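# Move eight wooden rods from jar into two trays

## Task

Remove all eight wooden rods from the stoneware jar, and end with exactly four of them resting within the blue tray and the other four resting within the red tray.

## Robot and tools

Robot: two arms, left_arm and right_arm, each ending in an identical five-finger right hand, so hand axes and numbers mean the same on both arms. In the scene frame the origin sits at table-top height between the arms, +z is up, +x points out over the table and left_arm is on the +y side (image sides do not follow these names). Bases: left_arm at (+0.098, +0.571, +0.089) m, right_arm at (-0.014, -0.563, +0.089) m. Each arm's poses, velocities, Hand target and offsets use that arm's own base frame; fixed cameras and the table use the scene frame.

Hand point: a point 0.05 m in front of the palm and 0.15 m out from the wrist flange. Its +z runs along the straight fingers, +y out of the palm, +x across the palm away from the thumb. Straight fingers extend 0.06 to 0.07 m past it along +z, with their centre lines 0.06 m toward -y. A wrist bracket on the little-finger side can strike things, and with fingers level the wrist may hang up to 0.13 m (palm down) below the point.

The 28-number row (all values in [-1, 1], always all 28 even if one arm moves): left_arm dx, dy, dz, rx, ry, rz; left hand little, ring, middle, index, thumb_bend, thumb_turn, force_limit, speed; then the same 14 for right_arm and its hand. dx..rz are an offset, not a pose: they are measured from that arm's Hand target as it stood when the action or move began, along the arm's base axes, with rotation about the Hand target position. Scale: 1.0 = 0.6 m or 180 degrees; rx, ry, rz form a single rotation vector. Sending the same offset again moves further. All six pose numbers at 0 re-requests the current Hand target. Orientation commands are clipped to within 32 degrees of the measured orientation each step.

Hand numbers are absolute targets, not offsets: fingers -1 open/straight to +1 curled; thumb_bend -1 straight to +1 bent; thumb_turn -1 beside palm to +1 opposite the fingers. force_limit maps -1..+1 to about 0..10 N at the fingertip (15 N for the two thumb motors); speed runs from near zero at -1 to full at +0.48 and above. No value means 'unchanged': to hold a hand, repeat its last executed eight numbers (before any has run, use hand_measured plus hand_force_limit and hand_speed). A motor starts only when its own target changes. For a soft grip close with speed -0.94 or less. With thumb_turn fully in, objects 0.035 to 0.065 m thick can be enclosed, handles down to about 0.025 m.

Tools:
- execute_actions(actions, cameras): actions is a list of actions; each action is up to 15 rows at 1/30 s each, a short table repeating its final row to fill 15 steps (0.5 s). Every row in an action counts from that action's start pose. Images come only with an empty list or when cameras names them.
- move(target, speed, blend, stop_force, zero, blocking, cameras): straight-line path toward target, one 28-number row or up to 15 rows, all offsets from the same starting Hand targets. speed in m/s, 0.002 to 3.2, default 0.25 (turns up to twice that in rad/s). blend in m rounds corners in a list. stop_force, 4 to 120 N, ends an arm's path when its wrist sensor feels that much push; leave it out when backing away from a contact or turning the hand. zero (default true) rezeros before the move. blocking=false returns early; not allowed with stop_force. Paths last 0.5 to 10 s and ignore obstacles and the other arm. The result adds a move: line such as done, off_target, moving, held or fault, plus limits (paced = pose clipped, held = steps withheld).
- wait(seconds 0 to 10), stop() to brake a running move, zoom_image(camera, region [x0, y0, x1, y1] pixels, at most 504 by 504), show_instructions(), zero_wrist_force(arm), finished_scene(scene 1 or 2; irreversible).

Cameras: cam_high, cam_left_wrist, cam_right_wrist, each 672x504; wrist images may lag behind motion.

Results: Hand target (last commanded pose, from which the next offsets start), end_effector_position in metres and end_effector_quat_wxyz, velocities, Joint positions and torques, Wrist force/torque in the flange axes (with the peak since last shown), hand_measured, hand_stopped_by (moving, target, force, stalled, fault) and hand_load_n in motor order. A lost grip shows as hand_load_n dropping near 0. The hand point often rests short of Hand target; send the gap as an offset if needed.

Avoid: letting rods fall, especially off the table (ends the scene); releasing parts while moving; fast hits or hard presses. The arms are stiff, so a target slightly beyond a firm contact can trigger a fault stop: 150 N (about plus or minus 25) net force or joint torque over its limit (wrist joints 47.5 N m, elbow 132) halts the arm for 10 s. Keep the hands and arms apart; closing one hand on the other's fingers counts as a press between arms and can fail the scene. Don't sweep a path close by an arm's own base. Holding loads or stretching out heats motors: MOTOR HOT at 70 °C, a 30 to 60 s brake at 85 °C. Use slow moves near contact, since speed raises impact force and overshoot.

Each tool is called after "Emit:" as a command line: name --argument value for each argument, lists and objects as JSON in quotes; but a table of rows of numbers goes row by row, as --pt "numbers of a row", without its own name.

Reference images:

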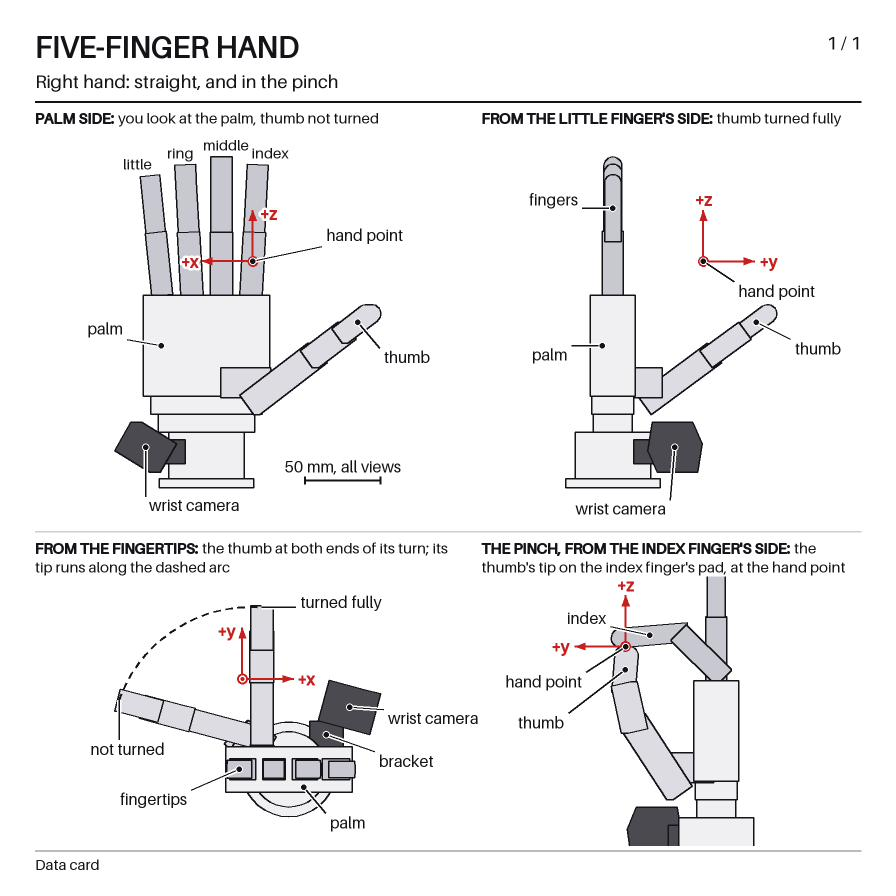

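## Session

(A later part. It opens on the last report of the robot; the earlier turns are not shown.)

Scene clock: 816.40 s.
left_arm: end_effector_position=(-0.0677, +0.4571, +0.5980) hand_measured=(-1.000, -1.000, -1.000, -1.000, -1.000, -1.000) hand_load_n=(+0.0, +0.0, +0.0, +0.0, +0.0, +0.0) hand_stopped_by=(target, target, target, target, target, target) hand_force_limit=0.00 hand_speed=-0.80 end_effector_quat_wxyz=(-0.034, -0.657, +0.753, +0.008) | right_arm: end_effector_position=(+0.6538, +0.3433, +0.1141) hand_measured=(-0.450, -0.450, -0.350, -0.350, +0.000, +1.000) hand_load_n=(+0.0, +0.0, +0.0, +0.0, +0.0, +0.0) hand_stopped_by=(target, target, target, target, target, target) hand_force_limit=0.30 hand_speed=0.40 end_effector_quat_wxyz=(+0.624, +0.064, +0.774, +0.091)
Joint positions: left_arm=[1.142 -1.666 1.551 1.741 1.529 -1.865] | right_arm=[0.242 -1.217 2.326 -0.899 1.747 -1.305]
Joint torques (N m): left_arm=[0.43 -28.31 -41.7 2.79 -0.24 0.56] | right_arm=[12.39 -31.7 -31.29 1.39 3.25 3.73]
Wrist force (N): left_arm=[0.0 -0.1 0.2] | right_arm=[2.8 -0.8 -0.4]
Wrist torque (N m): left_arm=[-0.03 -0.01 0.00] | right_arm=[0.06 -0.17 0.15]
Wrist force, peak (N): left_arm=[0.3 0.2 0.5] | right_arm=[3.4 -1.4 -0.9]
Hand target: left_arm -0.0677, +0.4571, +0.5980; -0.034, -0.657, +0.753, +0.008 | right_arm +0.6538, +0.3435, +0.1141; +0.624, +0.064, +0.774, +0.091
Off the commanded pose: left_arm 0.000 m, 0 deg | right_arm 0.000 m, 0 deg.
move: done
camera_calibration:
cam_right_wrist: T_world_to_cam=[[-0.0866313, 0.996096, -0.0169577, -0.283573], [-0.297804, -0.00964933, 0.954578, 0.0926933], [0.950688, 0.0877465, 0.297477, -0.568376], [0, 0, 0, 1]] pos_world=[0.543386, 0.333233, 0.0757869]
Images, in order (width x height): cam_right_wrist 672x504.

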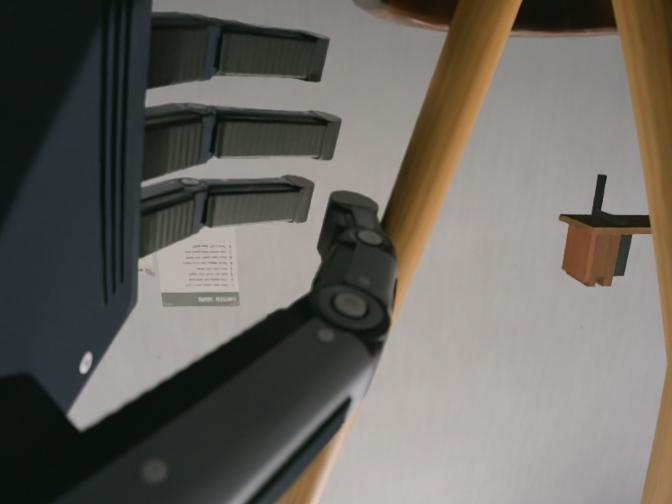

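Emit:
move --pt "0 0 0 0 0 0 -1 -1 -1 -1 -1 -1 0 -0.8 0.0003 -0.0195 -0.0044 0 0 0 -0.45 -0.45 -0.35 -0.35 0 1 0.3 0.4" --pt "0 0 0 0 0 0 -1 -1 -1 -1 -1 -1 0 -0.8 -0.0225 -0.0209 0.0004 0 0 0 -0.45 -0.45 -0.35 -0.35 0 1 0.3 0.4" --speed 0.1 --blend '[0.004, 0]' --cameras '["cam_right_wrist"]'

Emit:
zoom_image --camera "cam_right_wrist" --region '[300, 60, 500, 260]'

Scene clock: 824.93 s.
left_arm: end_effector_position=(-0.0677, +0.4571, +0.5980) hand_measured=(-1.000, -1.000, -1.000, -1.000, -1.000, -1.000) hand_load_n=(+0.0, +0.0, -0.5, +0.0, +0.0, +0.0) hand_stopped_by=(target, target, target, target, target, target) hand_force_limit=0.00 hand_speed=-0.80 end_effector_quat_wxyz=(-0.034, -0.657, +0.753, +0.008) | right_arm: end_effector_position=(+0.6405, +0.3310, +0.1143) hand_measured=(-0.450, -0.450, -0.350, -0.350, +0.000, +1.000) hand_load_n=(+0.0, +0.0, +0.0, +0.0, +0.0, +0.0) hand_stopped_by=(target, target, target, target, target, target) hand_force_limit=0.30 hand_speed=0.40 end_effector_quat_wxyz=(+0.624, +0.064, +0.774, +0.091)
Joint positions: left_arm=[1.142 -1.666 1.551 1.741 1.529 -1.865] | right_arm=[0.221 -1.237 2.362 -0.915 1.726 -1.31]
Joint torques (N m): left_arm=[1.27 -28.47 -41.39 2.67 -0.56 0.7] | right_arm=[13.04 -65.15 -6.38 -2.96 2.44 -2.14]
Wrist force (N): left_arm=[0.4 0.2 0.3] | right_arm=[3.1 -0.5 -0.3]
Wrist torque (N m): left_arm=[0.01 -0.07 0.03] | right_arm=[0.04 -0.21 0.39]
Wrist force, peak (N): left_arm=[0.4 0.3 0.4] | right_arm=[3.0 -1.1 -0.6]
Hand target: left_arm -0.0677, +0.4571, +0.5980; -0.034, -0.657, +0.753, +0.008 | right_arm +0.6403, +0.3309, +0.1144; +0.624, +0.064, +0.774, +0.091
Off the commanded pose: left_arm 0.000 m, 0 deg | right_arm 0.000 m, 0 deg.
move: done
camera_calibration:
cam_right_wrist: T_world_to_cam=[[-0.0866313, 0.996096, -0.0169577, -0.272361], [-0.297804, -0.00964933, 0.954578, 0.0884518], [0.950688, 0.0877465, 0.297477, -0.554798], [0, 0, 0, 1]] pos_world=[0.530186, 0.320833, 0.0759869]
Images, in order (width x height): cam_right_wrist 672x504.

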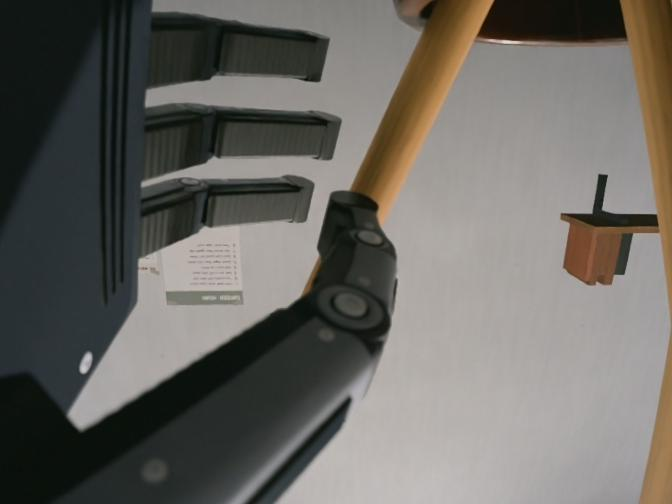

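Scaled by 2.520.

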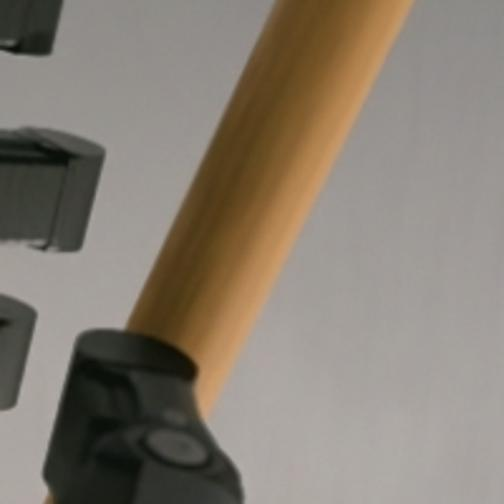

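Emit:
move --pt "0 0 0 0 0 0 -1 -1 -1 -1 -1 -1 0 -0.8 -0.0001 0.0078 0.0018 0 0 0 -0.45 -0.45 -0.35 -0.35 0 1 0.3 0.4" --pt "0 0 0 0 0 0 -1 -1 -1 -1 -1 -1 0 -0.8 -0.0001 0.0078 0.0018 0 0 0 -0.35 -0.25 0.6 0.6 0 1 0.35 -0.4" --speed 0.1 --cameras '["cam_right_wrist"]'

Scene clock: 831.83 s.
left_arm: end_effector_position=(-0.0677, +0.4571, +0.5980) hand_measured=(-1.000, -1.000, -1.000, -1.000, -1.000, -1.000) hand_load_n=(+0.5, +0.0, +0.0, +0.0, +0.0, +0.0) hand_stopped_by=(target, target, target, target, target, target) hand_force_limit=0.00 hand_speed=-0.80 end_effector_quat_wxyz=(-0.034, -0.657, +0.753, +0.008) | right_arm: end_effector_position=(+0.6403, +0.3356, +0.1155) hand_measured=(-0.350, -0.250, +0.026, +0.072, -0.002, +1.000) hand_load_n=(+0.0, +0.0, +6.0, +19.0, +7.5, +1.0) hand_stopped_by=(target, target, force, force, target, target) hand_force_limit=0.35 hand_speed=-0.40 end_effector_quat_wxyz=(+0.624, +0.064, +0.774, +0.091)
Joint positions: left_arm=[1.142 -1.666 1.551 1.741 1.529 -1.865] | right_arm=[0.232 -1.236 2.357 -0.91 1.737 -1.307]
Joint torques (N m): left_arm=[0.81 -29.81 -41.9 2.9 -0.35 1.01] | right_arm=[11.81 -31.43 -30.31 1.03 3.32 3.53]
Wrist force (N): left_arm=[0.1 0.1 0.2] | right_arm=[3.1 -0.8 -0.2]
Wrist torque (N m): left_arm=[0.00 -0.02 0.01] | right_arm=[0.03 -0.19 0.15]
Wrist force, peak (N): left_arm=[-0.2 0.0 0.8] | right_arm=[3.4 -0.9 0.1]
Hand target: left_arm -0.0677, +0.4571, +0.5980; -0.034, -0.657, +0.753, +0.008 | right_arm +0.6403, +0.3356, +0.1155; +0.624, +0.064, +0.774, +0.091
Off the commanded pose: left_arm 0.000 m, 0 deg | right_arm 0.000 m, 0 deg.
move: done
camera_calibration:
cam_right_wrist: T_world_to_cam=[[-0.0866313, 0.996096, -0.0169577, -0.277048], [-0.297804, -0.00964933, 0.954578, 0.0872623], [0.950688, 0.0877465, 0.297477, -0.555282], [0, 0, 0, 1]] pos_world=[0.529886, 0.325533, 0.0771869]
Images, in order (width x height): cam_right_wrist 672x504.

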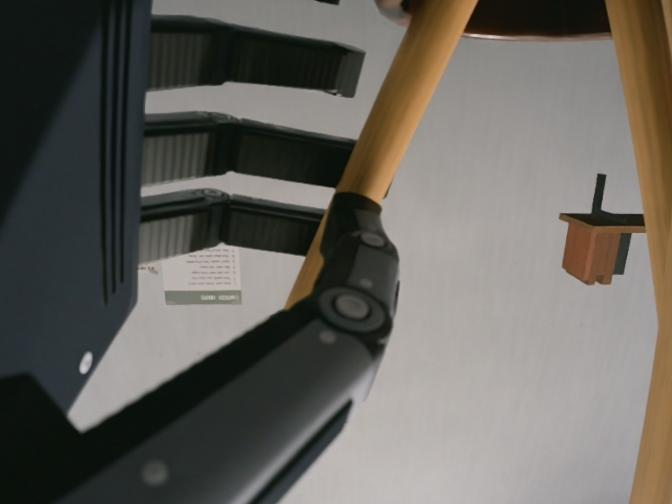

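Emit:
move --pt "0 0 0 0 0 0 -1 -1 -1 -1 -1 -1 0 -0.8 0.052 -0.068 0.227 0 0 0 -0.35 -0.25 0.6 0.6 0 1 0.35 -0.4" --pt "0 0 0 0 0 0 -1 -1 -1 -1 -1 -1 0 -0.8 -0.034 -0.059 0.391 -0.292 0.0645 0.1364 -0.35 -0.25 0.6 0.6 0 1 0.35 -0.4" --pt "0 0 0 0 0 0 -1 -1 -1 -1 -1 -1 0 -0.8 -0.184 0.374 0.324 -0.5841 0.129 0.2727 -0.35 -0.25 0.6 0.6 0 1 0.35 -0.4" --pt "0 0 0 0 0 0 -1 -1 -1 -1 -1 -1 0 -0.8 -0.284 0.716 -0.1425 -0.5841 0.129 0.2727 -0.35 -0.25 0.6 0.6 0 1 0.35 -0.4" --pt "0 0 0 0 0 0 -1 -1 -1 -1 -1 -1 0 -0.8 -0.284 0.716 -0.284 -0.5841 0.129 0.2727 -0.35 -0.25 0.6 0.6 0 1 0.35 -0.4" --pt "0 0 0 0 0 0 -1 -1 -1 -1 -1 -1 0 -0.8 -0.284 0.716 -0.284 -0.5841 0.129 0.2727 -0.45 -0.45 -0.35 -0.35 0 1 0.3 0.0" --pt "0 0 0 0 0 0 -1 -1 -1 -1 -1 -1 0 -0.8 -0.284 0.7 -0.009 -0.5841 0.129 0.2727 -0.45 -0.45 -0.35 -0.35 0 1 0.3 0.0" --pt "0 0 0 0 0 0 -1 -1 -1 -1 -1 -1 0 -0.8 -0.184 0.374 0.4075 -0.5841 0.129 0.2727 -0.45 -0.45 -0.35 -0.35 0 1 0.3 0.0" --pt "0 0 0 0 0 0 -1 -1 -1 -1 -1 -1 0 -0.8 -0.2 -0.193 0.3075 -0.133 -0.1416 -0.0319 -0.45 -0.45 -0.35 -0.35 0 1 0.3 0.0" --pt "0 0 0 0 0 0 -1 -1 -1 -1 -1 -1 0 -0.8 -0.117 0.032 0.041 -0.133 -0.1416 -0.0319 -0.45 -0.45 -0.35 -0.35 0 1 0.3 0.0" --speed '[0.35, 0.6, 0.8, 0.7, 0.25, 0.1, 0.5, 0.8, 0.9, 0.5]' --blend '[0.02, 0.05, 0.08, 0.03, 0, 0, 0.03, 0.1, 0.06, 0]' --cameras '["cam_high", "cam_right_wrist"]'

Emit:
zoom_image --camera "cam_high" --region '[190, 180, 400, 310]'

Emit:
zoom_image --camera "cam_right_wrist" --region '[380, 40, 620, 350]'

Scene clock: 882.73 s.
left_arm: end_effector_position=(-0.0677, +0.4571, +0.5980) hand_measured=(-1.000, -1.000, -1.000, -1.000, -1.000, -1.000) hand_load_n=(+0.0, +0.0, +0.0, +0.0, +0.0, +0.0) hand_stopped_by=(target, target, target, target, target, target) hand_force_limit=0.00 hand_speed=-0.80 end_effector_quat_wxyz=(-0.034, -0.657, +0.753, +0.008) | right_arm: end_effector_position=(+0.5700, +0.3548, +0.1401) hand_measured=(-0.450, -0.450, -0.350, -0.350, +0.000, +1.000) hand_load_n=(+0.0, +0.0, +0.0, +0.0, +0.0, +0.0) hand_stopped_by=(target, target, target, target, target, target) hand_force_limit=0.30 hand_speed=0.00 end_effector_quat_wxyz=(+0.781, -0.049, +0.616, -0.089)
Joint positions: left_arm=[1.142 -1.666 1.551 1.741 1.529 -1.865] | right_arm=[0.348 -1.135 2.518 -1.638 1.941 -1.858]
Joint torques (N m): left_arm=[2.17 -29.58 -41.97 2.73 -0.63 0.87] | right_arm=[11.35 -27.72 -22.14 -4.9 3.46 -3.62]
Wrist force (N): left_arm=[-0.2 0.2 0.2] | right_arm=[2.0 0.0 -1.5]
Wrist torque (N m): left_arm=[0.02 0.02 0.00] | right_arm=[0.10 0.02 0.34]
Wrist force, peak (N): left_arm=[0.6 0.1 0.5] | right_arm=[5.0 -0.7 0.0]
Hand target: left_arm -0.0677, +0.4571, +0.5980; -0.034, -0.657, +0.753, +0.008 | right_arm +0.5701, +0.3548, +0.1401; +0.781, -0.049, +0.616, -0.089
Off the commanded pose: left_arm 0.000 m, 0 deg | right_arm 0.000 m, 0 deg.
move: done
camera_calibration:
cam_right_wrist: T_world_to_cam=[[0.111884, 0.900374, -0.420487, -0.324415], [-0.648284, 0.386831, 0.655812, 0.144023], [0.753134, 0.19922, 0.626978, -0.470627], [0, 0, 0, 1]] pos_world=[0.48411, 0.33014, 0.0642082]
Images, in order (width x height): cam_high 672x504, cam_right_wrist 672x504.

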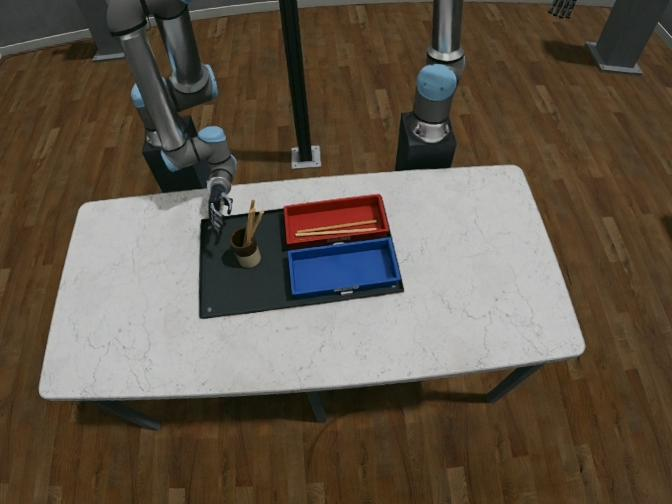

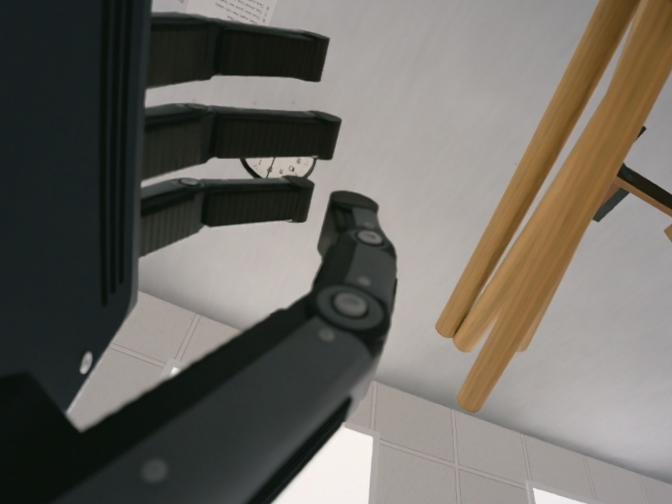

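Scaled by 2.400.

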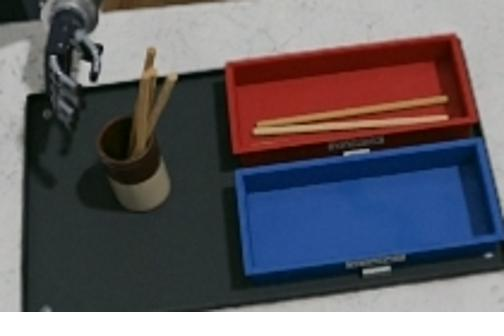

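Scaled by 1.626.

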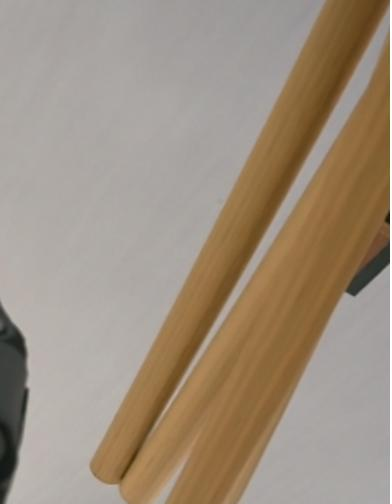

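Emit:
zoom_image --camera "cam_right_wrist" --region '[420, 150, 672, 420]'

Emit:
zoom_image --camera "cam_high" --region '[215, 185, 285, 275]'

Scaled by 1.867.

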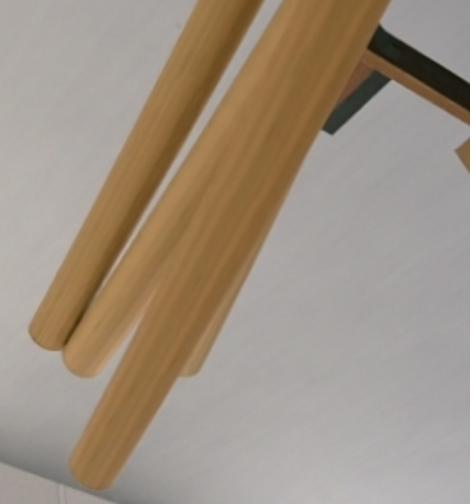

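Scaled by 5.600.

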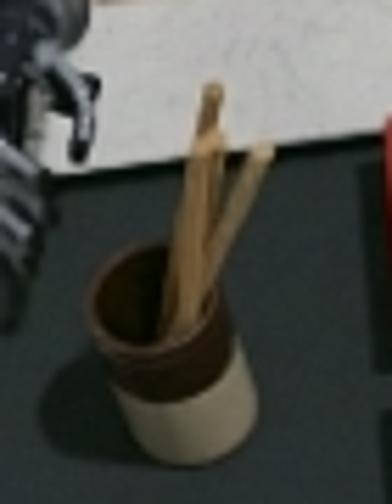

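Emit:
move --target '[0,0,0,0,0,0,-1,-1,-1,-1,-1,-1,0,-0.8,0.0047,0.0803,-0.0218,-0.0216,0.0008,-0.0053,-0.45,-0.45,-0.35,-0.35,0,1,0.3,0.0]' --speed 0.2 --cameras '["cam_right_wrist"]'

Emit:
zoom_image --camera "cam_right_wrist" --region '[330, 60, 530, 260]'

Scene clock: 919.67 s.
left_arm: end_effector_position=(-0.0677, +0.4571, +0.5980) hand_measured=(-1.000, -1.000, -1.000, -1.000, -1.000, -1.000) hand_load_n=(+0.0, +0.0, +0.0, +0.0, +0.0, +0.0) hand_stopped_by=(target, target, target, target, target, target) hand_force_limit=0.00 hand_speed=-0.80 end_effector_quat_wxyz=(-0.034, -0.657, +0.753, +0.008) | right_arm: end_effector_position=(+0.5729, +0.4029, +0.1270) hand_measured=(-0.450, -0.450, -0.350, -0.350, +0.000, +1.000) hand_load_n=(+0.0, +0.0, +0.0, +0.5, +0.0, +0.0) hand_stopped_by=(target, target, target, target, target, target) hand_force_limit=0.30 hand_speed=0.00 end_effector_quat_wxyz=(+0.777, -0.070, +0.614, -0.116)
Joint positions: left_arm=[1.142 -1.666 1.551 1.741 1.529 -1.865] | right_arm=[0.451 -1.093 2.452 -1.627 2.041 -1.956]
Joint torques (N m): left_arm=[0.99 -28.24 -41.94 2.75 -0.73 0.74] | right_arm=[11.01 -33.51 -23.04 -0.69 3.14 -3.6]
Wrist force (N): left_arm=[0.0 0.1 0.3] | right_arm=[2.3 0.9 -1.5]
Wrist torque (N m): left_arm=[-0.01 -0.02 0.01] | right_arm=[0.20 -0.08 0.45]
Wrist force, peak (N): left_arm=[0.0 0.0 0.7] | right_arm=[2.2 1.5 -2.0]
Hand target: left_arm -0.0677, +0.4571, +0.5980; -0.034, -0.657, +0.753, +0.008 | right_arm +0.5729, +0.4030, +0.1270; +0.777, -0.070, +0.614, -0.116
Off the commanded pose: left_arm 0.000 m, 0 deg | right_arm 0.000 m, 0 deg.
move: done
camera_calibration:
cam_right_wrist: T_world_to_cam=[[0.125526, 0.867908, -0.480603, -0.36061], [-0.639873, 0.441033, 0.629326, 0.112545], [0.758159, 0.228528, 0.610712, -0.486737], [0, 0, 0, 1]] pos_world=[0.486305, 0.374574, 0.0531184]
Images, in order (width x height): cam_right_wrist 672x504.

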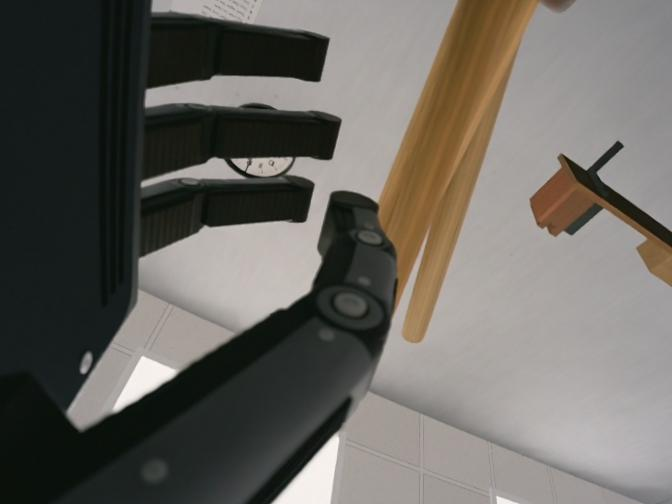

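Scaled by 2.520.

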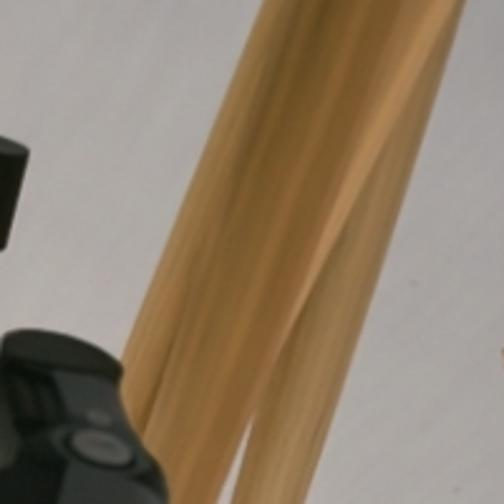

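Emit:
zoom_image --camera "cam_right_wrist" --region '[370, 130, 470, 250]'

Scaled by 4.200.

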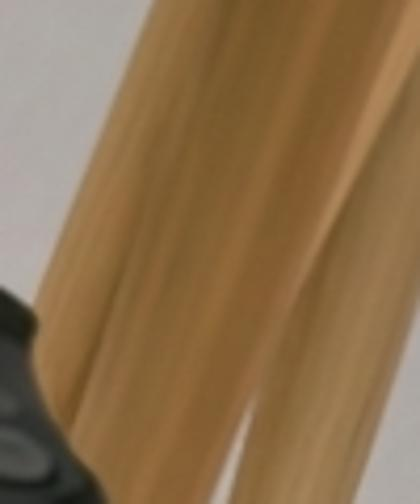

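Emit:
move --pt "0 0 0 0 0 0 -1 -1 -1 -1 -1 -1 0 -0.8 0.0185 0.0323 -0.0048 0 0 0 -0.45 -0.45 -0.35 -0.35 0 1 0.3 0.0" --pt "0 0 0 0 0 0 -1 -1 -1 -1 -1 -1 0 -0.8 0.0185 0.0323 -0.0048 0 0 0 -0.35 -0.25 0.6 0.6 0 1 0.35 -0.4" --speed 0.12 --cameras '["cam_right_wrist"]'

Scene clock: 940.70 s.
left_arm: end_effector_position=(-0.0677, +0.4571, +0.5980) hand_measured=(-1.000, -1.000, -1.000, -1.000, -1.000, -1.000) hand_load_n=(+0.0, +0.5, +0.0, +0.0, +0.0, +0.0) hand_stopped_by=(target, target, target, target, target, target) hand_force_limit=0.00 hand_speed=-0.80 end_effector_quat_wxyz=(-0.034, -0.657, +0.753, +0.008) | right_arm: end_effector_position=(+0.5840, +0.4224, +0.1241) hand_measured=(-0.350, -0.250, +0.070, +0.030, -0.002, +1.000) hand_load_n=(+0.0, +0.0, +14.5, +2.5, +11.5, -1.0) hand_stopped_by=(target, target, force, force, target, target) hand_force_limit=0.35 hand_speed=-0.40 end_effector_quat_wxyz=(+0.777, -0.070, +0.614, -0.116)
Joint positions: left_arm=[1.142 -1.666 1.551 1.741 1.529 -1.865] | right_arm=[0.479 -1.072 2.41 -1.609 2.068 -1.965]
Joint torques (N m): left_arm=[1.07 -29.62 -41.66 2.58 -0.68 0.75] | right_arm=[10.08 -35.94 -21.43 -0.63 1.68 -3.89]
Wrist force (N): left_arm=[0.0 0.0 0.2] | right_arm=[2.4 -0.6 -1.3]
Wrist torque (N m): left_arm=[-0.01 -0.02 0.01] | right_arm=[0.24 -0.07 0.42]
Wrist force, peak (N): left_arm=[0.6 0.2 0.1] | right_arm=[2.6 1.0 -1.9]
Hand target: left_arm -0.0677, +0.4571, +0.5980; -0.034, -0.657, +0.753, +0.008 | right_arm +0.5840, +0.4224, +0.1241; +0.777, -0.070, +0.614, -0.116
Off the commanded pose: left_arm 0.000 m, 0 deg | right_arm 0.000 m, 0 deg.
move: done
camera_calibration:
cam_right_wrist: T_world_to_cam=[[0.125639, 0.867794, -0.480779, -0.380411], [-0.639794, 0.441252, 0.629254, 0.112707], [0.758208, 0.228541, 0.610647, -0.497887], [0, 0, 0, 1]] pos_world=[0.497405, 0.394173, 0.0502184]
Images, in order (width x height): cam_right_wrist 672x504.

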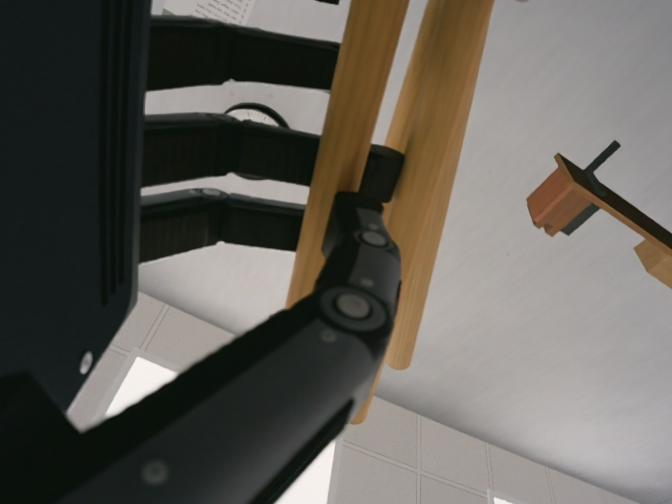

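Emit:
move --target '[0,0,0,0,0,0,-1,-1,-1,-1,-1,-1,0,-0.8,-0.047,0.02,0.222,0,0,0,-0.35,-0.25,0.6,0.6,0,1,0.35,-0.4]' --speed 0.3 --cameras '["cam_right_wrist", "cam_high"]'

Emit:
zoom_image --camera "cam_high" --region '[190, 170, 290, 275]'

Scene clock: 961.40 s.
left_arm: end_effector_position=(-0.0677, +0.4571, +0.5980) hand_measured=(-1.000, -1.000, -1.000, -1.000, -1.000, -1.000) hand_load_n=(+0.0, +0.0, +0.0, +0.0, +0.0, +0.0) hand_stopped_by=(target, target, target, target, target, target) hand_force_limit=0.00 hand_speed=-0.80 end_effector_quat_wxyz=(-0.034, -0.657, +0.753, +0.008) | right_arm: end_effector_position=(+0.5558, +0.4344, +0.2572) hand_measured=(-0.350, -0.250, +0.070, +0.030, -0.002, +1.000) hand_load_n=(+0.0, +0.0, +13.5, +2.0, +11.5, -0.5) hand_stopped_by=(target, target, force, force, target, target) hand_force_limit=0.35 hand_speed=-0.40 end_effector_quat_wxyz=(+0.777, -0.070, +0.614, -0.116)
Joint positions: left_arm=[1.142 -1.666 1.551 1.741 1.529 -1.865] | right_arm=[0.532 -1.382 2.401 -1.3 2.119 -1.982]
Joint torques (N m): left_arm=[0.9 -28.24 -41.8 2.51 -0.36 0.84] | right_arm=[11.84 -64.09 -36.87 -0.53 3.07 3.74]
Wrist force (N): left_arm=[0.2 0.0 0.3] | right_arm=[3.1 0.0 -1.3]
Wrist torque (N m): left_arm=[-0.01 -0.04 0.01] | right_arm=[0.09 -0.18 0.30]
Wrist force, peak (N): left_arm=[0.0 0.6 0.5] | right_arm=[4.4 0.7 -1.4]
Hand target: left_arm -0.0677, +0.4571, +0.5980; -0.034, -0.657, +0.753, +0.008 | right_arm +0.5558, +0.4344, +0.2573; +0.777, -0.070, +0.614, -0.116
Off the commanded pose: left_arm 0.000 m, 0 deg | right_arm 0.000 m, 0 deg.
move: done
camera_calibration:
cam_right_wrist: T_world_to_cam=[[0.125667, 0.86781, -0.480743, -0.323242], [-0.639843, 0.441226, 0.629222, 0.00576357], [0.758161, 0.228528, 0.61071, -0.560562], [0, 0, 0, 1]] pos_world=[0.469305, 0.406073, 0.183318]
Images, in order (width x height): cam_high 672x504, cam_right_wrist 672x504.

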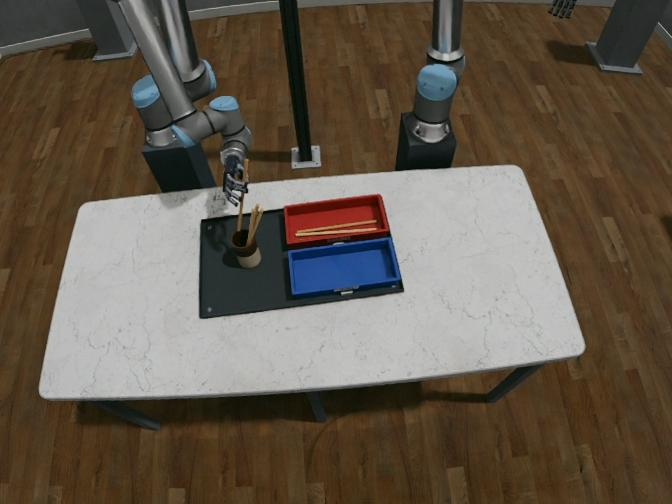

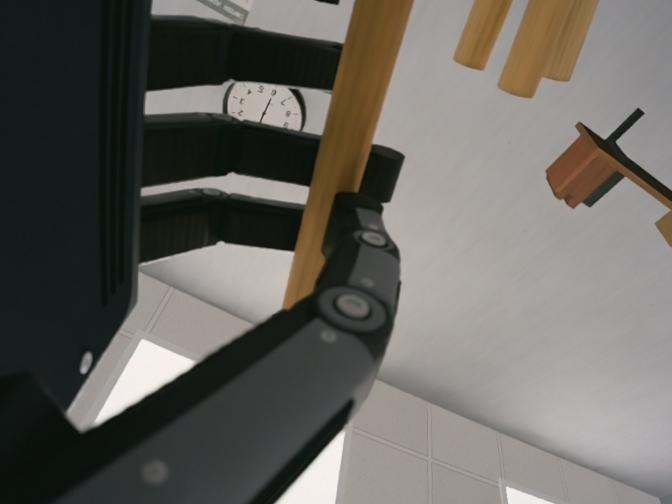

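Scaled by 4.800.

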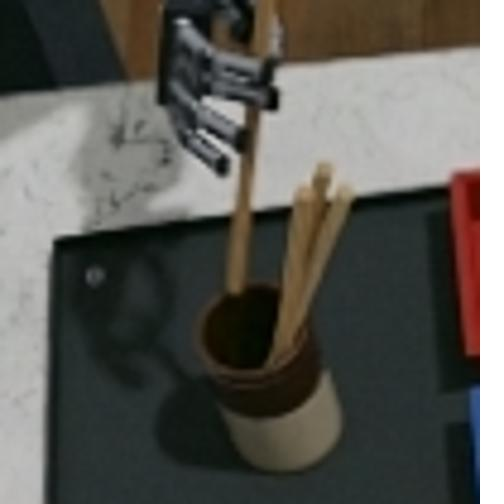

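Emit:
move --pt "0 0 0 0 0 0 -1 -1 -1 -1 -1 -1 0 -0.8 -0.01 -0.057 0.1545 -0.212 0.1286 0.0798 -0.35 -0.25 0.6 0.6 0 1 0.35 -0.4" --pt "0 0 0 0 0 0 -1 -1 -1 -1 -1 -1 0 -0.8 0.074 0.226 0.088 -0.424 0.2571 0.1596 -0.35 -0.25 0.6 0.6 0 1 0.35 -0.4" --pt "0 0 0 0 0 0 -1 -1 -1 -1 -1 -1 0 -0.8 0.274 0.588 -0.379 -0.424 0.2571 0.1596 -0.35 -0.25 0.6 0.6 0 1 0.35 -0.4" --pt "0 0 0 0 0 0 -1 -1 -1 -1 -1 -1 0 -0.8 0.274 0.588 -0.5205 -0.424 0.2571 0.1596 -0.35 -0.25 0.6 0.6 0 1 0.35 -0.4" --pt "0 0 0 0 0 0 -1 -1 -1 -1 -1 -1 0 -0.8 0.274 0.588 -0.5205 -0.424 0.2571 0.1596 -0.45 -0.45 -0.35 -0.35 0 1 0.3 0.0" --pt "0 0 0 0 0 0 -1 -1 -1 -1 -1 -1 0 -0.8 0.274 0.56 -0.229 -0.424 0.2571 0.1596 -0.45 -0.45 -0.35 -0.35 0 1 0.3 0.0" --pt "0 0 0 0 0 0 -1 -1 -1 -1 -1 -1 0 -0.8 0.074 0.226 0.188 -0.424 0.2571 0.1596 -0.45 -0.45 -0.35 -0.35 0 1 0.3 0.0" --pt "0 0 0 0 0 0 -1 -1 -1 -1 -1 -1 0 -0.8 0.074 -0.307 0.121 -0.0388 0.089 0.1679 -0.45 -0.45 -0.35 -0.35 0 1 0.3 0.0" --pt "0 0 0 0 0 0 -1 -1 -1 -1 -1 -1 0 -0.8 0.155 -0.102 -0.169 -0.0388 0.089 0.1679 -0.45 -0.45 -0.35 -0.35 0 1 0.3 0.0" --speed '[0.5, 0.8, 0.7, 0.25, 0.1, 0.5, 0.8, 0.9, 0.5]' --blend '[0.05, 0.08, 0.03, 0, 0, 0.03, 0.1, 0.06, 0]' --cameras '["cam_high", "cam_right_wrist"]'

Emit:
zoom_image --camera "cam_high" --region '[190, 180, 400, 310]'

Emit:
zoom_image --camera "cam_right_wrist" --region '[380, 40, 620, 350]'

Scene clock: 1008.37 s.
left_arm: end_effector_position=(-0.0677, +0.4571, +0.5980) hand_measured=(-1.000, -1.000, -1.000, -1.000, -1.000, -1.000) hand_load_n=(+0.0, +0.0, +0.0, +0.0, +0.0, +0.0) hand_stopped_by=(target, target, target, target, target, target) hand_force_limit=0.00 hand_speed=-0.80 end_effector_quat_wxyz=(-0.034, -0.657, +0.753, +0.008) | right_arm: end_effector_position=(+0.6487, +0.3731, +0.1560) hand_measured=(-0.450, -0.450, -0.348, -0.350, +0.000, +1.000) hand_load_n=(+0.0, +0.0, +0.0, +0.0, +0.0, +0.0) hand_stopped_by=(target, target, target, target, target, target) hand_force_limit=0.30 hand_speed=0.00 end_effector_quat_wxyz=(+0.683, -0.289, +0.668, +0.064) end_effector_velocity=(+0.001, +0.001, -0.002) end_effector_angular_velocity=(+0.001, +0.000, +0.000)
Joint positions: left_arm=[1.142 -1.666 1.551 1.741 1.529 -1.865] | right_arm=[0.026 -1.298 2.328 -0.964 1.096 -1.916]
Joint velocities: left_arm=[within noise] | right_arm=[0.002 0.005 -0.001 -0.004 0.003 0.001]
Joint torques (N m): left_arm=[0.83 -28.96 -42.4 2.54 -0.4 0.96] | right_arm=[10.94 -26.85 -35.18 -2.86 3.21 3.59]
Wrist force (N): left_arm=[0.0 0.0 0.2] | right_arm=[2.6 0.0 -1.4]
Wrist torque (N m): left_arm=[0.00 -0.01 0.00] | right_arm=[0.13 -0.16 0.26]
Wrist force, peak (N): left_arm=[0.1 0.5 0.5] | right_arm=[1.1 -2.5 -8.9]
Hand target: left_arm -0.0677, +0.4571, +0.5980; -0.034, -0.657, +0.753, +0.008 | right_arm +0.6488, +0.3732, +0.1559; +0.683, -0.289, +0.668, +0.064
Off the commanded pose: left_arm 0.000 m, 0 deg | right_arm 0.000 m, 0 deg.
move: done
camera_calibration:
cam_right_wrist: T_world_to_cam=[[-0.451671, 0.715223, -0.533338, 0.109172], [-0.60953, 0.189159, 0.769865, 0.208371], [0.651511, 0.672811, 0.350512, -0.611098], [0, 0, 0, 1]] pos_world=[0.574455, 0.293656, 0.112005]
Images, in order (width x height): cam_high 672x504, cam_right_wrist 672x504.

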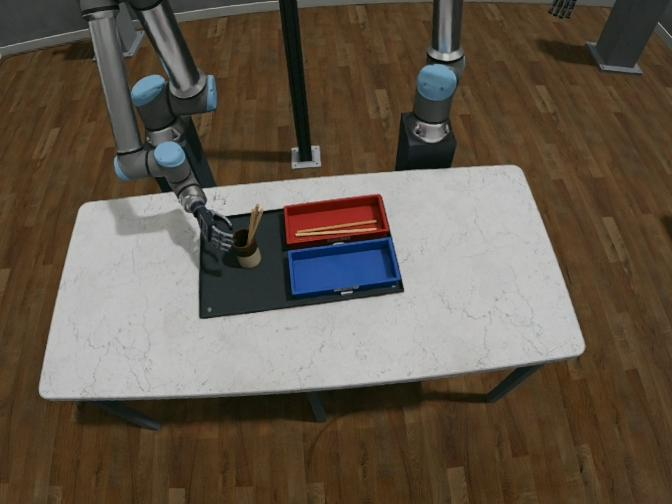

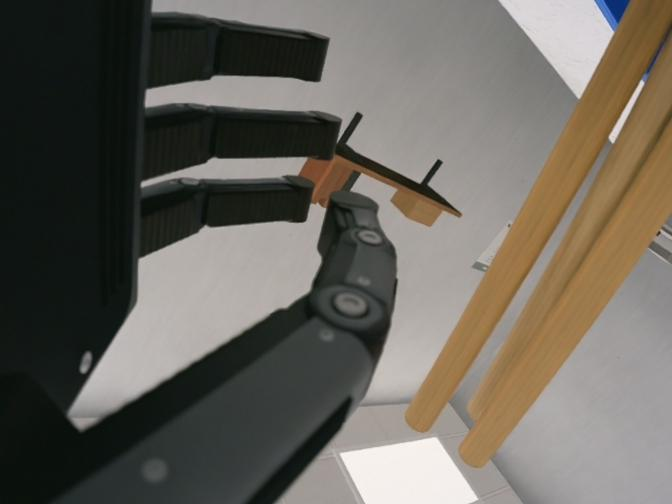

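Scaled by 2.400.

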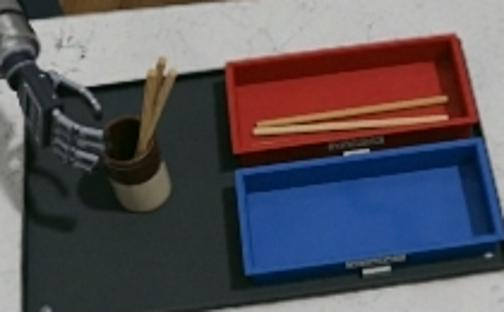

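Scaled by 1.626.

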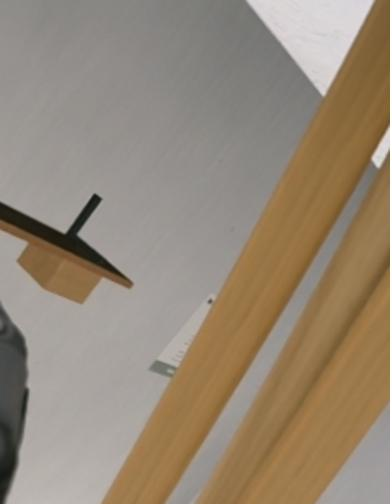

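Emit:
zoom_image --camera "cam_high" --region '[280, 232, 410, 305]'

Scaled by 3.877.

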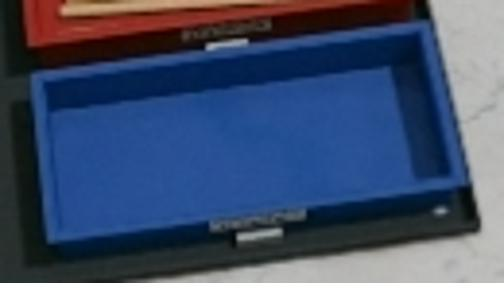

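Emit:
zoom_image --camera "cam_right_wrist" --region '[450, 150, 610, 310]'

Scaled by 3.150.

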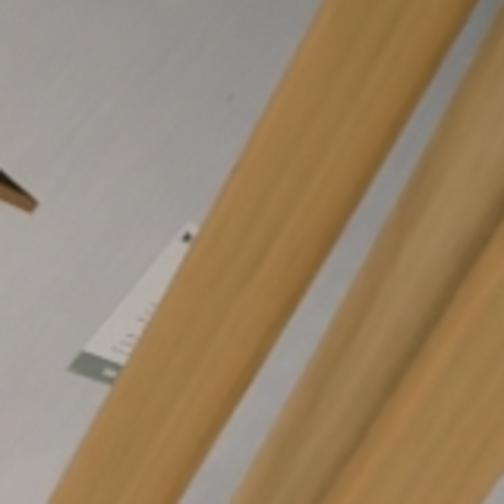

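Emit:
move --target '[0,0,0,0,0,0,-1,-1,-1,-1,-1,-1,0,-0.8,-0.0332,0.0578,-0.0217,0,0,0,-0.45,-0.45,-0.35,-0.35,0,1,0.3,0.0]' --speed 0.2 --cameras '["cam_right_wrist"]'

Emit:
zoom_image --camera "cam_right_wrist" --region '[350, 100, 510, 260]'

Scene clock: 1029.40 s.
left_arm: end_effector_position=(-0.0677, +0.4571, +0.5980) hand_measured=(-1.000, -1.000, -1.000, -1.000, -1.000, -1.000) hand_load_n=(+0.0, +0.0, +0.0, +0.0, +0.0, +0.0) hand_stopped_by=(target, target, target, target, target, target) hand_force_limit=0.00 hand_speed=-0.80 end_effector_quat_wxyz=(-0.034, -0.657, +0.753, +0.008) | right_arm: end_effector_position=(+0.6289, +0.4078, +0.1429) hand_measured=(-0.450, -0.450, -0.348, -0.350, +0.000, +1.000) hand_load_n=(+0.0, +0.0, +0.0, +0.0, +0.0, -0.5) hand_stopped_by=(target, target, target, target, target, target) hand_force_limit=0.30 hand_speed=0.00 end_effector_quat_wxyz=(+0.683, -0.289, +0.668, +0.064)
Joint positions: left_arm=[1.142 -1.666 1.551 1.741 1.529 -1.865] | right_arm=[0.106 -1.277 2.34 -1 1.176 -1.911]
Joint torques (N m): left_arm=[1 -28.37 -41.89 2.46 -0.55 1.05] | right_arm=[12.01 -28.55 -9.38 -3.52 3.19 3.66]
Wrist force (N): left_arm=[0.3 0.2 0.0] | right_arm=[3.1 -0.4 -1.1]
Wrist torque (N m): left_arm=[0.02 -0.05 0.02] | right_arm=[0.05 -0.19 0.25]
Wrist force, peak (N): left_arm=[0.4 0.0 0.4] | right_arm=[3.1 -0.5 -1.1]
Hand target: left_arm -0.0677, +0.4571, +0.5980; -0.034, -0.657, +0.753, +0.008 | right_arm +0.6289, +0.4079, +0.1429; +0.683, -0.289, +0.668, +0.064
Off the commanded pose: left_arm 0.000 m, 0 deg | right_arm 0.000 m, 0 deg.
move: done
camera_calibration:
cam_right_wrist: T_world_to_cam=[[-0.451656, 0.715218, -0.533357, 0.0684723], [-0.60954, 0.189177, 0.769852, 0.199748], [0.651511, 0.672811, 0.350511, -0.616988], [0, 0, 0, 1]] pos_world=[0.554655, 0.328356, 0.0990048]
Images, in order (width x height): cam_right_wrist 672x504.

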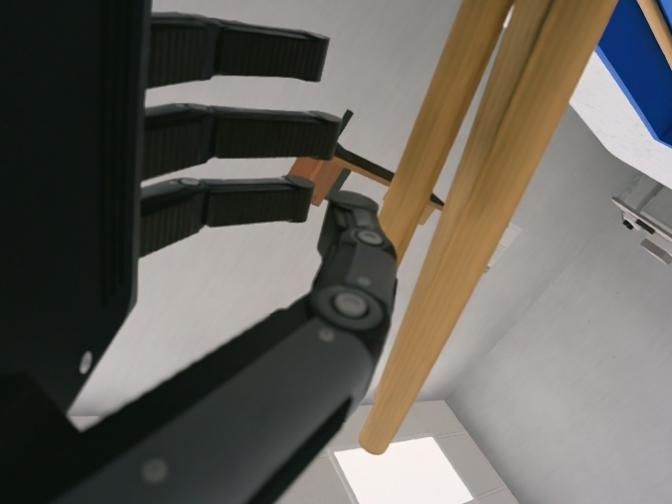

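Scaled by 3.150.

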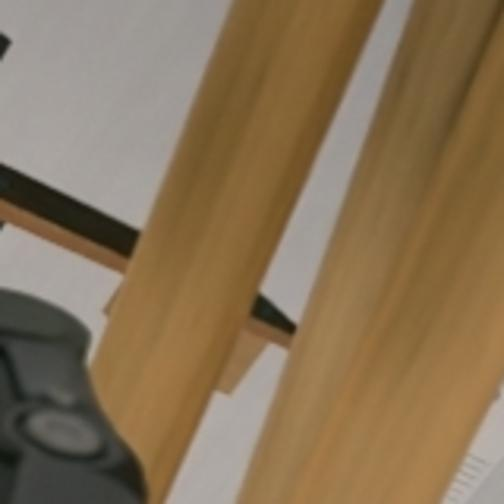

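Emit:
move --pt "0 0 0 0 0 0 -1 -1 -1 -1 -1 -1 0 -0.8 0.0025 0.0322 -0.01 0 0 0 -0.45 -0.45 -0.35 -0.35 0 1 0.3 0.0" --pt "0 0 0 0 0 0 -1 -1 -1 -1 -1 -1 0 -0.8 0.0025 0.0322 -0.01 0 0 0 -0.35 -0.25 0.6 0.6 0 1 0.35 -0.4" --speed 0.12 --cameras '["cam_right_wrist"]'

Scene clock: 1041.60 s.
left_arm: end_effector_position=(-0.0677, +0.4571, +0.5980) hand_measured=(-1.000, -1.000, -1.000, -1.000, -1.000, -1.000) hand_load_n=(+0.0, +0.0, +0.0, +0.0, +0.0, +0.0) hand_stopped_by=(target, target, target, target, target, target) hand_force_limit=0.00 hand_speed=-0.80 end_effector_quat_wxyz=(-0.034, -0.657, +0.753, +0.008) | right_arm: end_effector_position=(+0.6304, +0.4272, +0.1369) hand_measured=(-0.350, -0.250, +0.068, +0.070, -0.002, +1.000) hand_load_n=(+0.0, +0.0, +14.5, +19.5, +7.0, -0.5) hand_stopped_by=(target, target, force, force, target, target) hand_force_limit=0.35 hand_speed=-0.40 end_effector_quat_wxyz=(+0.683, -0.289, +0.668, +0.064)
Joint positions: left_arm=[1.142 -1.666 1.551 1.741 1.529 -1.865] | right_arm=[0.148 -1.253 2.322 -1.007 1.218 -1.908]
Joint torques (N m): left_arm=[1.11 -28.46 -41.93 2.54 -0.5 1.03] | right_arm=[11.5 -31.56 -32.72 -3.06 3.12 3.45]
Wrist force (N): left_arm=[-0.1 0.0 0.6] | right_arm=[1.1 -0.2 -1.7]
Wrist torque (N m): left_arm=[-0.03 -0.02 0.00] | right_arm=[0.09 -0.08 0.19]
Wrist force, peak (N): left_arm=[0.2 0.2 0.6] | right_arm=[3.5 -0.1 -1.1]
Hand target: left_arm -0.0677, +0.4571, +0.5980; -0.034, -0.657, +0.753, +0.008 | right_arm +0.6304, +0.4272, +0.1369; +0.683, -0.289, +0.668, +0.064
Off the commanded pose: left_arm 0.000 m, 0 deg | right_arm 0.000 m, 0 deg.
move: done
camera_calibration:
cam_right_wrist: T_world_to_cam=[[-0.451577, 0.71524, -0.533395, 0.0519732], [-0.609623, 0.189179, 0.769786, 0.20174], [0.651489, 0.672788, 0.350598, -0.628867], [0, 0, 0, 1]] pos_world=[0.556155, 0.347756, 0.0929049]
Images, in order (width x height): cam_right_wrist 672x504.

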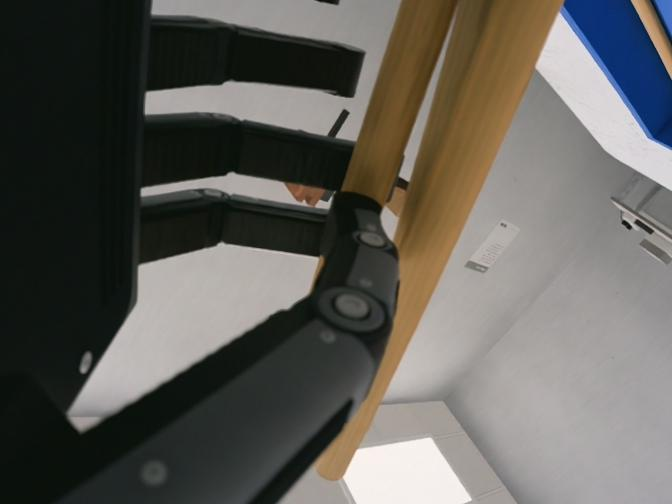

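Emit:
move --pt "0 0 0 0 0 0 -1 -1 -1 -1 -1 -1 0 -0.8 -0.017 0.017 0.217 0 0 0 -0.35 -0.25 0.6 0.6 0 1 0.35 -0.4" --pt "0 0 0 0 0 0 -1 -1 -1 -1 -1 -1 0 -0.8 -0.034 -0.045 0.355 -0.2207 0.038 0.0301 -0.35 -0.25 0.6 0.6 0 1 0.35 -0.4" --pt "0 0 0 0 0 0 -1 -1 -1 -1 -1 -1 0 -0.8 0 0.255 0.2885 -0.4414 0.076 0.0602 -0.35 -0.25 0.6 0.6 0 1 0.35 -0.4" --pt "0 0 0 0 0 0 -1 -1 -1 -1 -1 -1 0 -0.8 0.099 0.621 -0.178 -0.4414 0.076 0.0602 -0.35 -0.25 0.6 0.6 0 1 0.35 -0.4" --pt "0 0 0 0 0 0 -1 -1 -1 -1 -1 -1 0 -0.8 0.099 0.621 -0.32 -0.4414 0.076 0.0602 -0.35 -0.25 0.6 0.6 0 1 0.35 -0.4" --pt "0 0 0 0 0 0 -1 -1 -1 -1 -1 -1 0 -0.8 0.099 0.621 -0.32 -0.4414 0.076 0.0602 -0.45 -0.45 -0.35 -0.35 0 1 0.3 0.0" --pt "0 0 0 0 0 0 -1 -1 -1 -1 -1 -1 0 -0.8 0.099 0.596 -0.028 -0.4414 0.076 0.0602 -0.45 -0.45 -0.35 -0.35 0 1 0.3 0.0" --pt "0 0 0 0 0 0 -1 -1 -1 -1 -1 -1 0 -0.8 -0.017 0.238 0.3885 -0.4414 0.076 0.0602 -0.45 -0.45 -0.35 -0.35 0 1 0.3 0.0" --pt "0 0 0 0 0 0 -1 -1 -1 -1 -1 -1 0 -0.8 -0.051 -0.295 0.322 0 0 0 -0.45 -0.45 -0.35 -0.35 0 1 0.3 0.0" --pt "0 0 0 0 0 0 -1 -1 -1 -1 -1 -1 0 -0.8 0.028 -0.048 0.018 0 0 0 -0.45 -0.45 -0.35 -0.35 0 1 0.3 0.0" --speed '[0.35, 0.6, 0.8, 0.7, 0.25, 0.1, 0.5, 0.8, 0.9, 0.5]' --blend '[0.02, 0.05, 0.08, 0.03, 0, 0, 0.03, 0.1, 0.06, 0]' --cameras '["cam_high", "cam_right_wrist"]'

Emit:
zoom_image --camera "cam_high" --region '[190, 180, 400, 310]'

Emit:
zoom_image --camera "cam_right_wrist" --region '[400, 100, 600, 300]'

Scene clock: 1069.83 s.
left_arm: end_effector_position=(-0.0677, +0.4571, +0.5980) hand_measured=(-1.000, -1.000, -1.000, -1.000, -1.000, -1.000) hand_load_n=(+0.0, +0.0, +0.0, +0.0, +0.0, +0.0) hand_stopped_by=(target, target, target, target, target, target) hand_force_limit=0.00 hand_speed=-0.80 end_effector_quat_wxyz=(-0.034, -0.657, +0.753, +0.008) | right_arm: end_effector_position=(+0.6471, +0.3983, +0.1478) hand_measured=(-0.450, -0.450, -0.350, -0.350, +0.000, +1.000) hand_load_n=(+0.0, +0.0, +0.0, +0.0, +0.0, +0.0) hand_stopped_by=(target, target, target, target, target, target) hand_force_limit=0.30 hand_speed=0.00 end_effector_quat_wxyz=(+0.683, -0.289, +0.668, +0.064)
Joint positions: left_arm=[1.142 -1.666 1.551 1.741 1.529 -1.865] | right_arm=[0.082 -1.272 2.315 -0.979 1.151 -1.912]
Joint torques (N m): left_arm=[1.38 -30.77 -41.73 2.55 -0.54 1.39] | right_arm=[10.19 -30.72 -34.5 -3.4 3.41 3.52]
Wrist force (N): left_arm=[0.1 0.2 0.5] | right_arm=[2.8 -0.4 -1.1]
Wrist torque (N m): left_arm=[0.00 -0.03 0.01] | right_arm=[0.06 -0.18 0.24]
Wrist force, peak (N): left_arm=[-0.1 0.1 0.7] | right_arm=[4.2 -2.1 -2.7]
Hand target: left_arm -0.0677, +0.4571, +0.5980; -0.034, -0.657, +0.753, +0.008 | right_arm +0.6472, +0.3984, +0.1477; +0.683, -0.289, +0.668, +0.064
Off the commanded pose: left_arm 0.000 m, 0 deg | right_arm 0.000 m, 0 deg.
move: done
camera_calibration:
cam_right_wrist: T_world_to_cam=[[-0.451671, 0.715223, -0.533338, 0.0860522], [-0.60953, 0.189159, 0.769865, 0.208942], [0.651511, 0.672811, 0.350512, -0.624136], [0, 0, 0, 1]] pos_world=[0.572855, 0.318856, 0.103805]
Images, in order (width x height): cam_high 672x504, cam_right_wrist 672x504.

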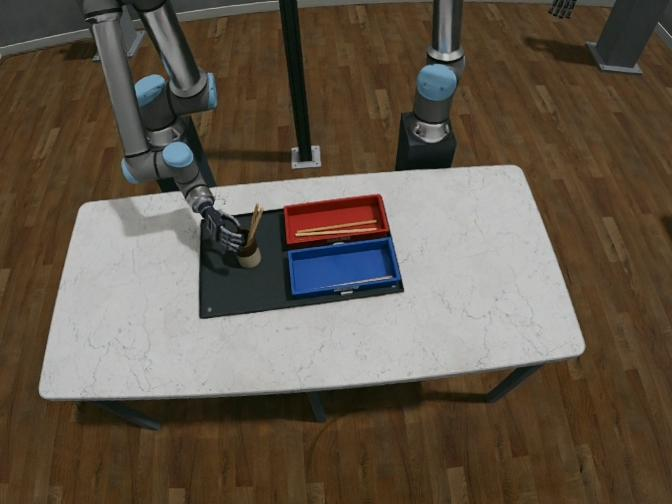

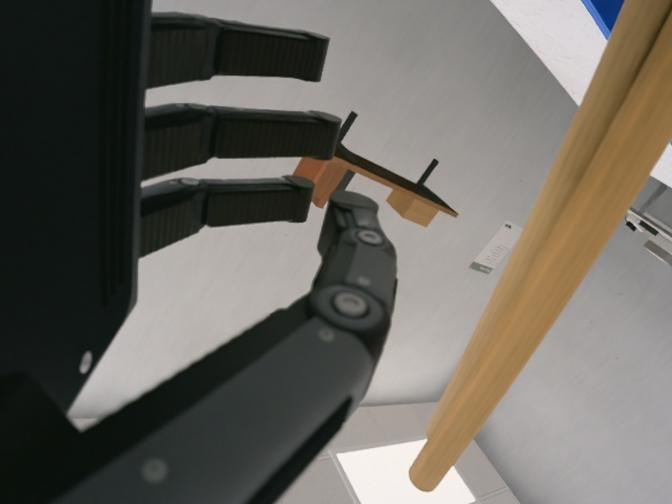

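Scaled by 2.400.

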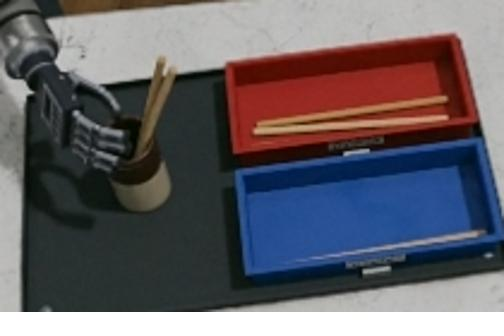

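Scaled by 2.520.

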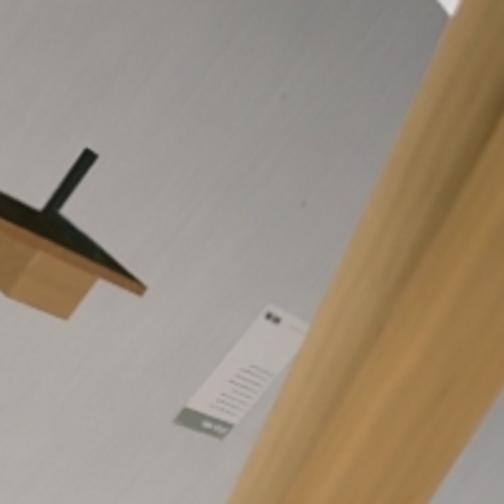

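Emit:
zoom_image --camera "cam_right_wrist" --region '[390, 290, 590, 500]'

Emit:
zoom_image --camera "cam_right_wrist" --region '[512, 60, 672, 220]'

Emit:
zoom_image --camera "cam_high" --region '[225, 190, 285, 270]'

Scaled by 2.400.

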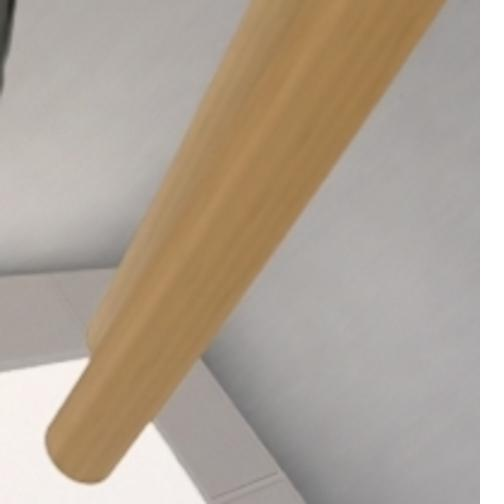

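Scaled by 3.150.

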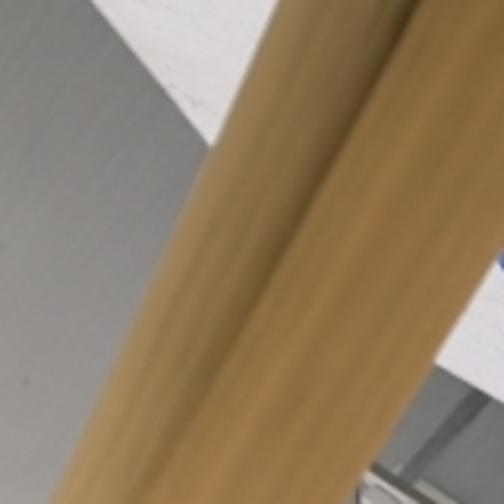

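Scaled by 6.300.

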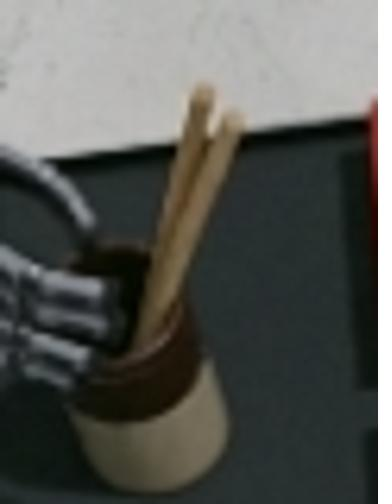

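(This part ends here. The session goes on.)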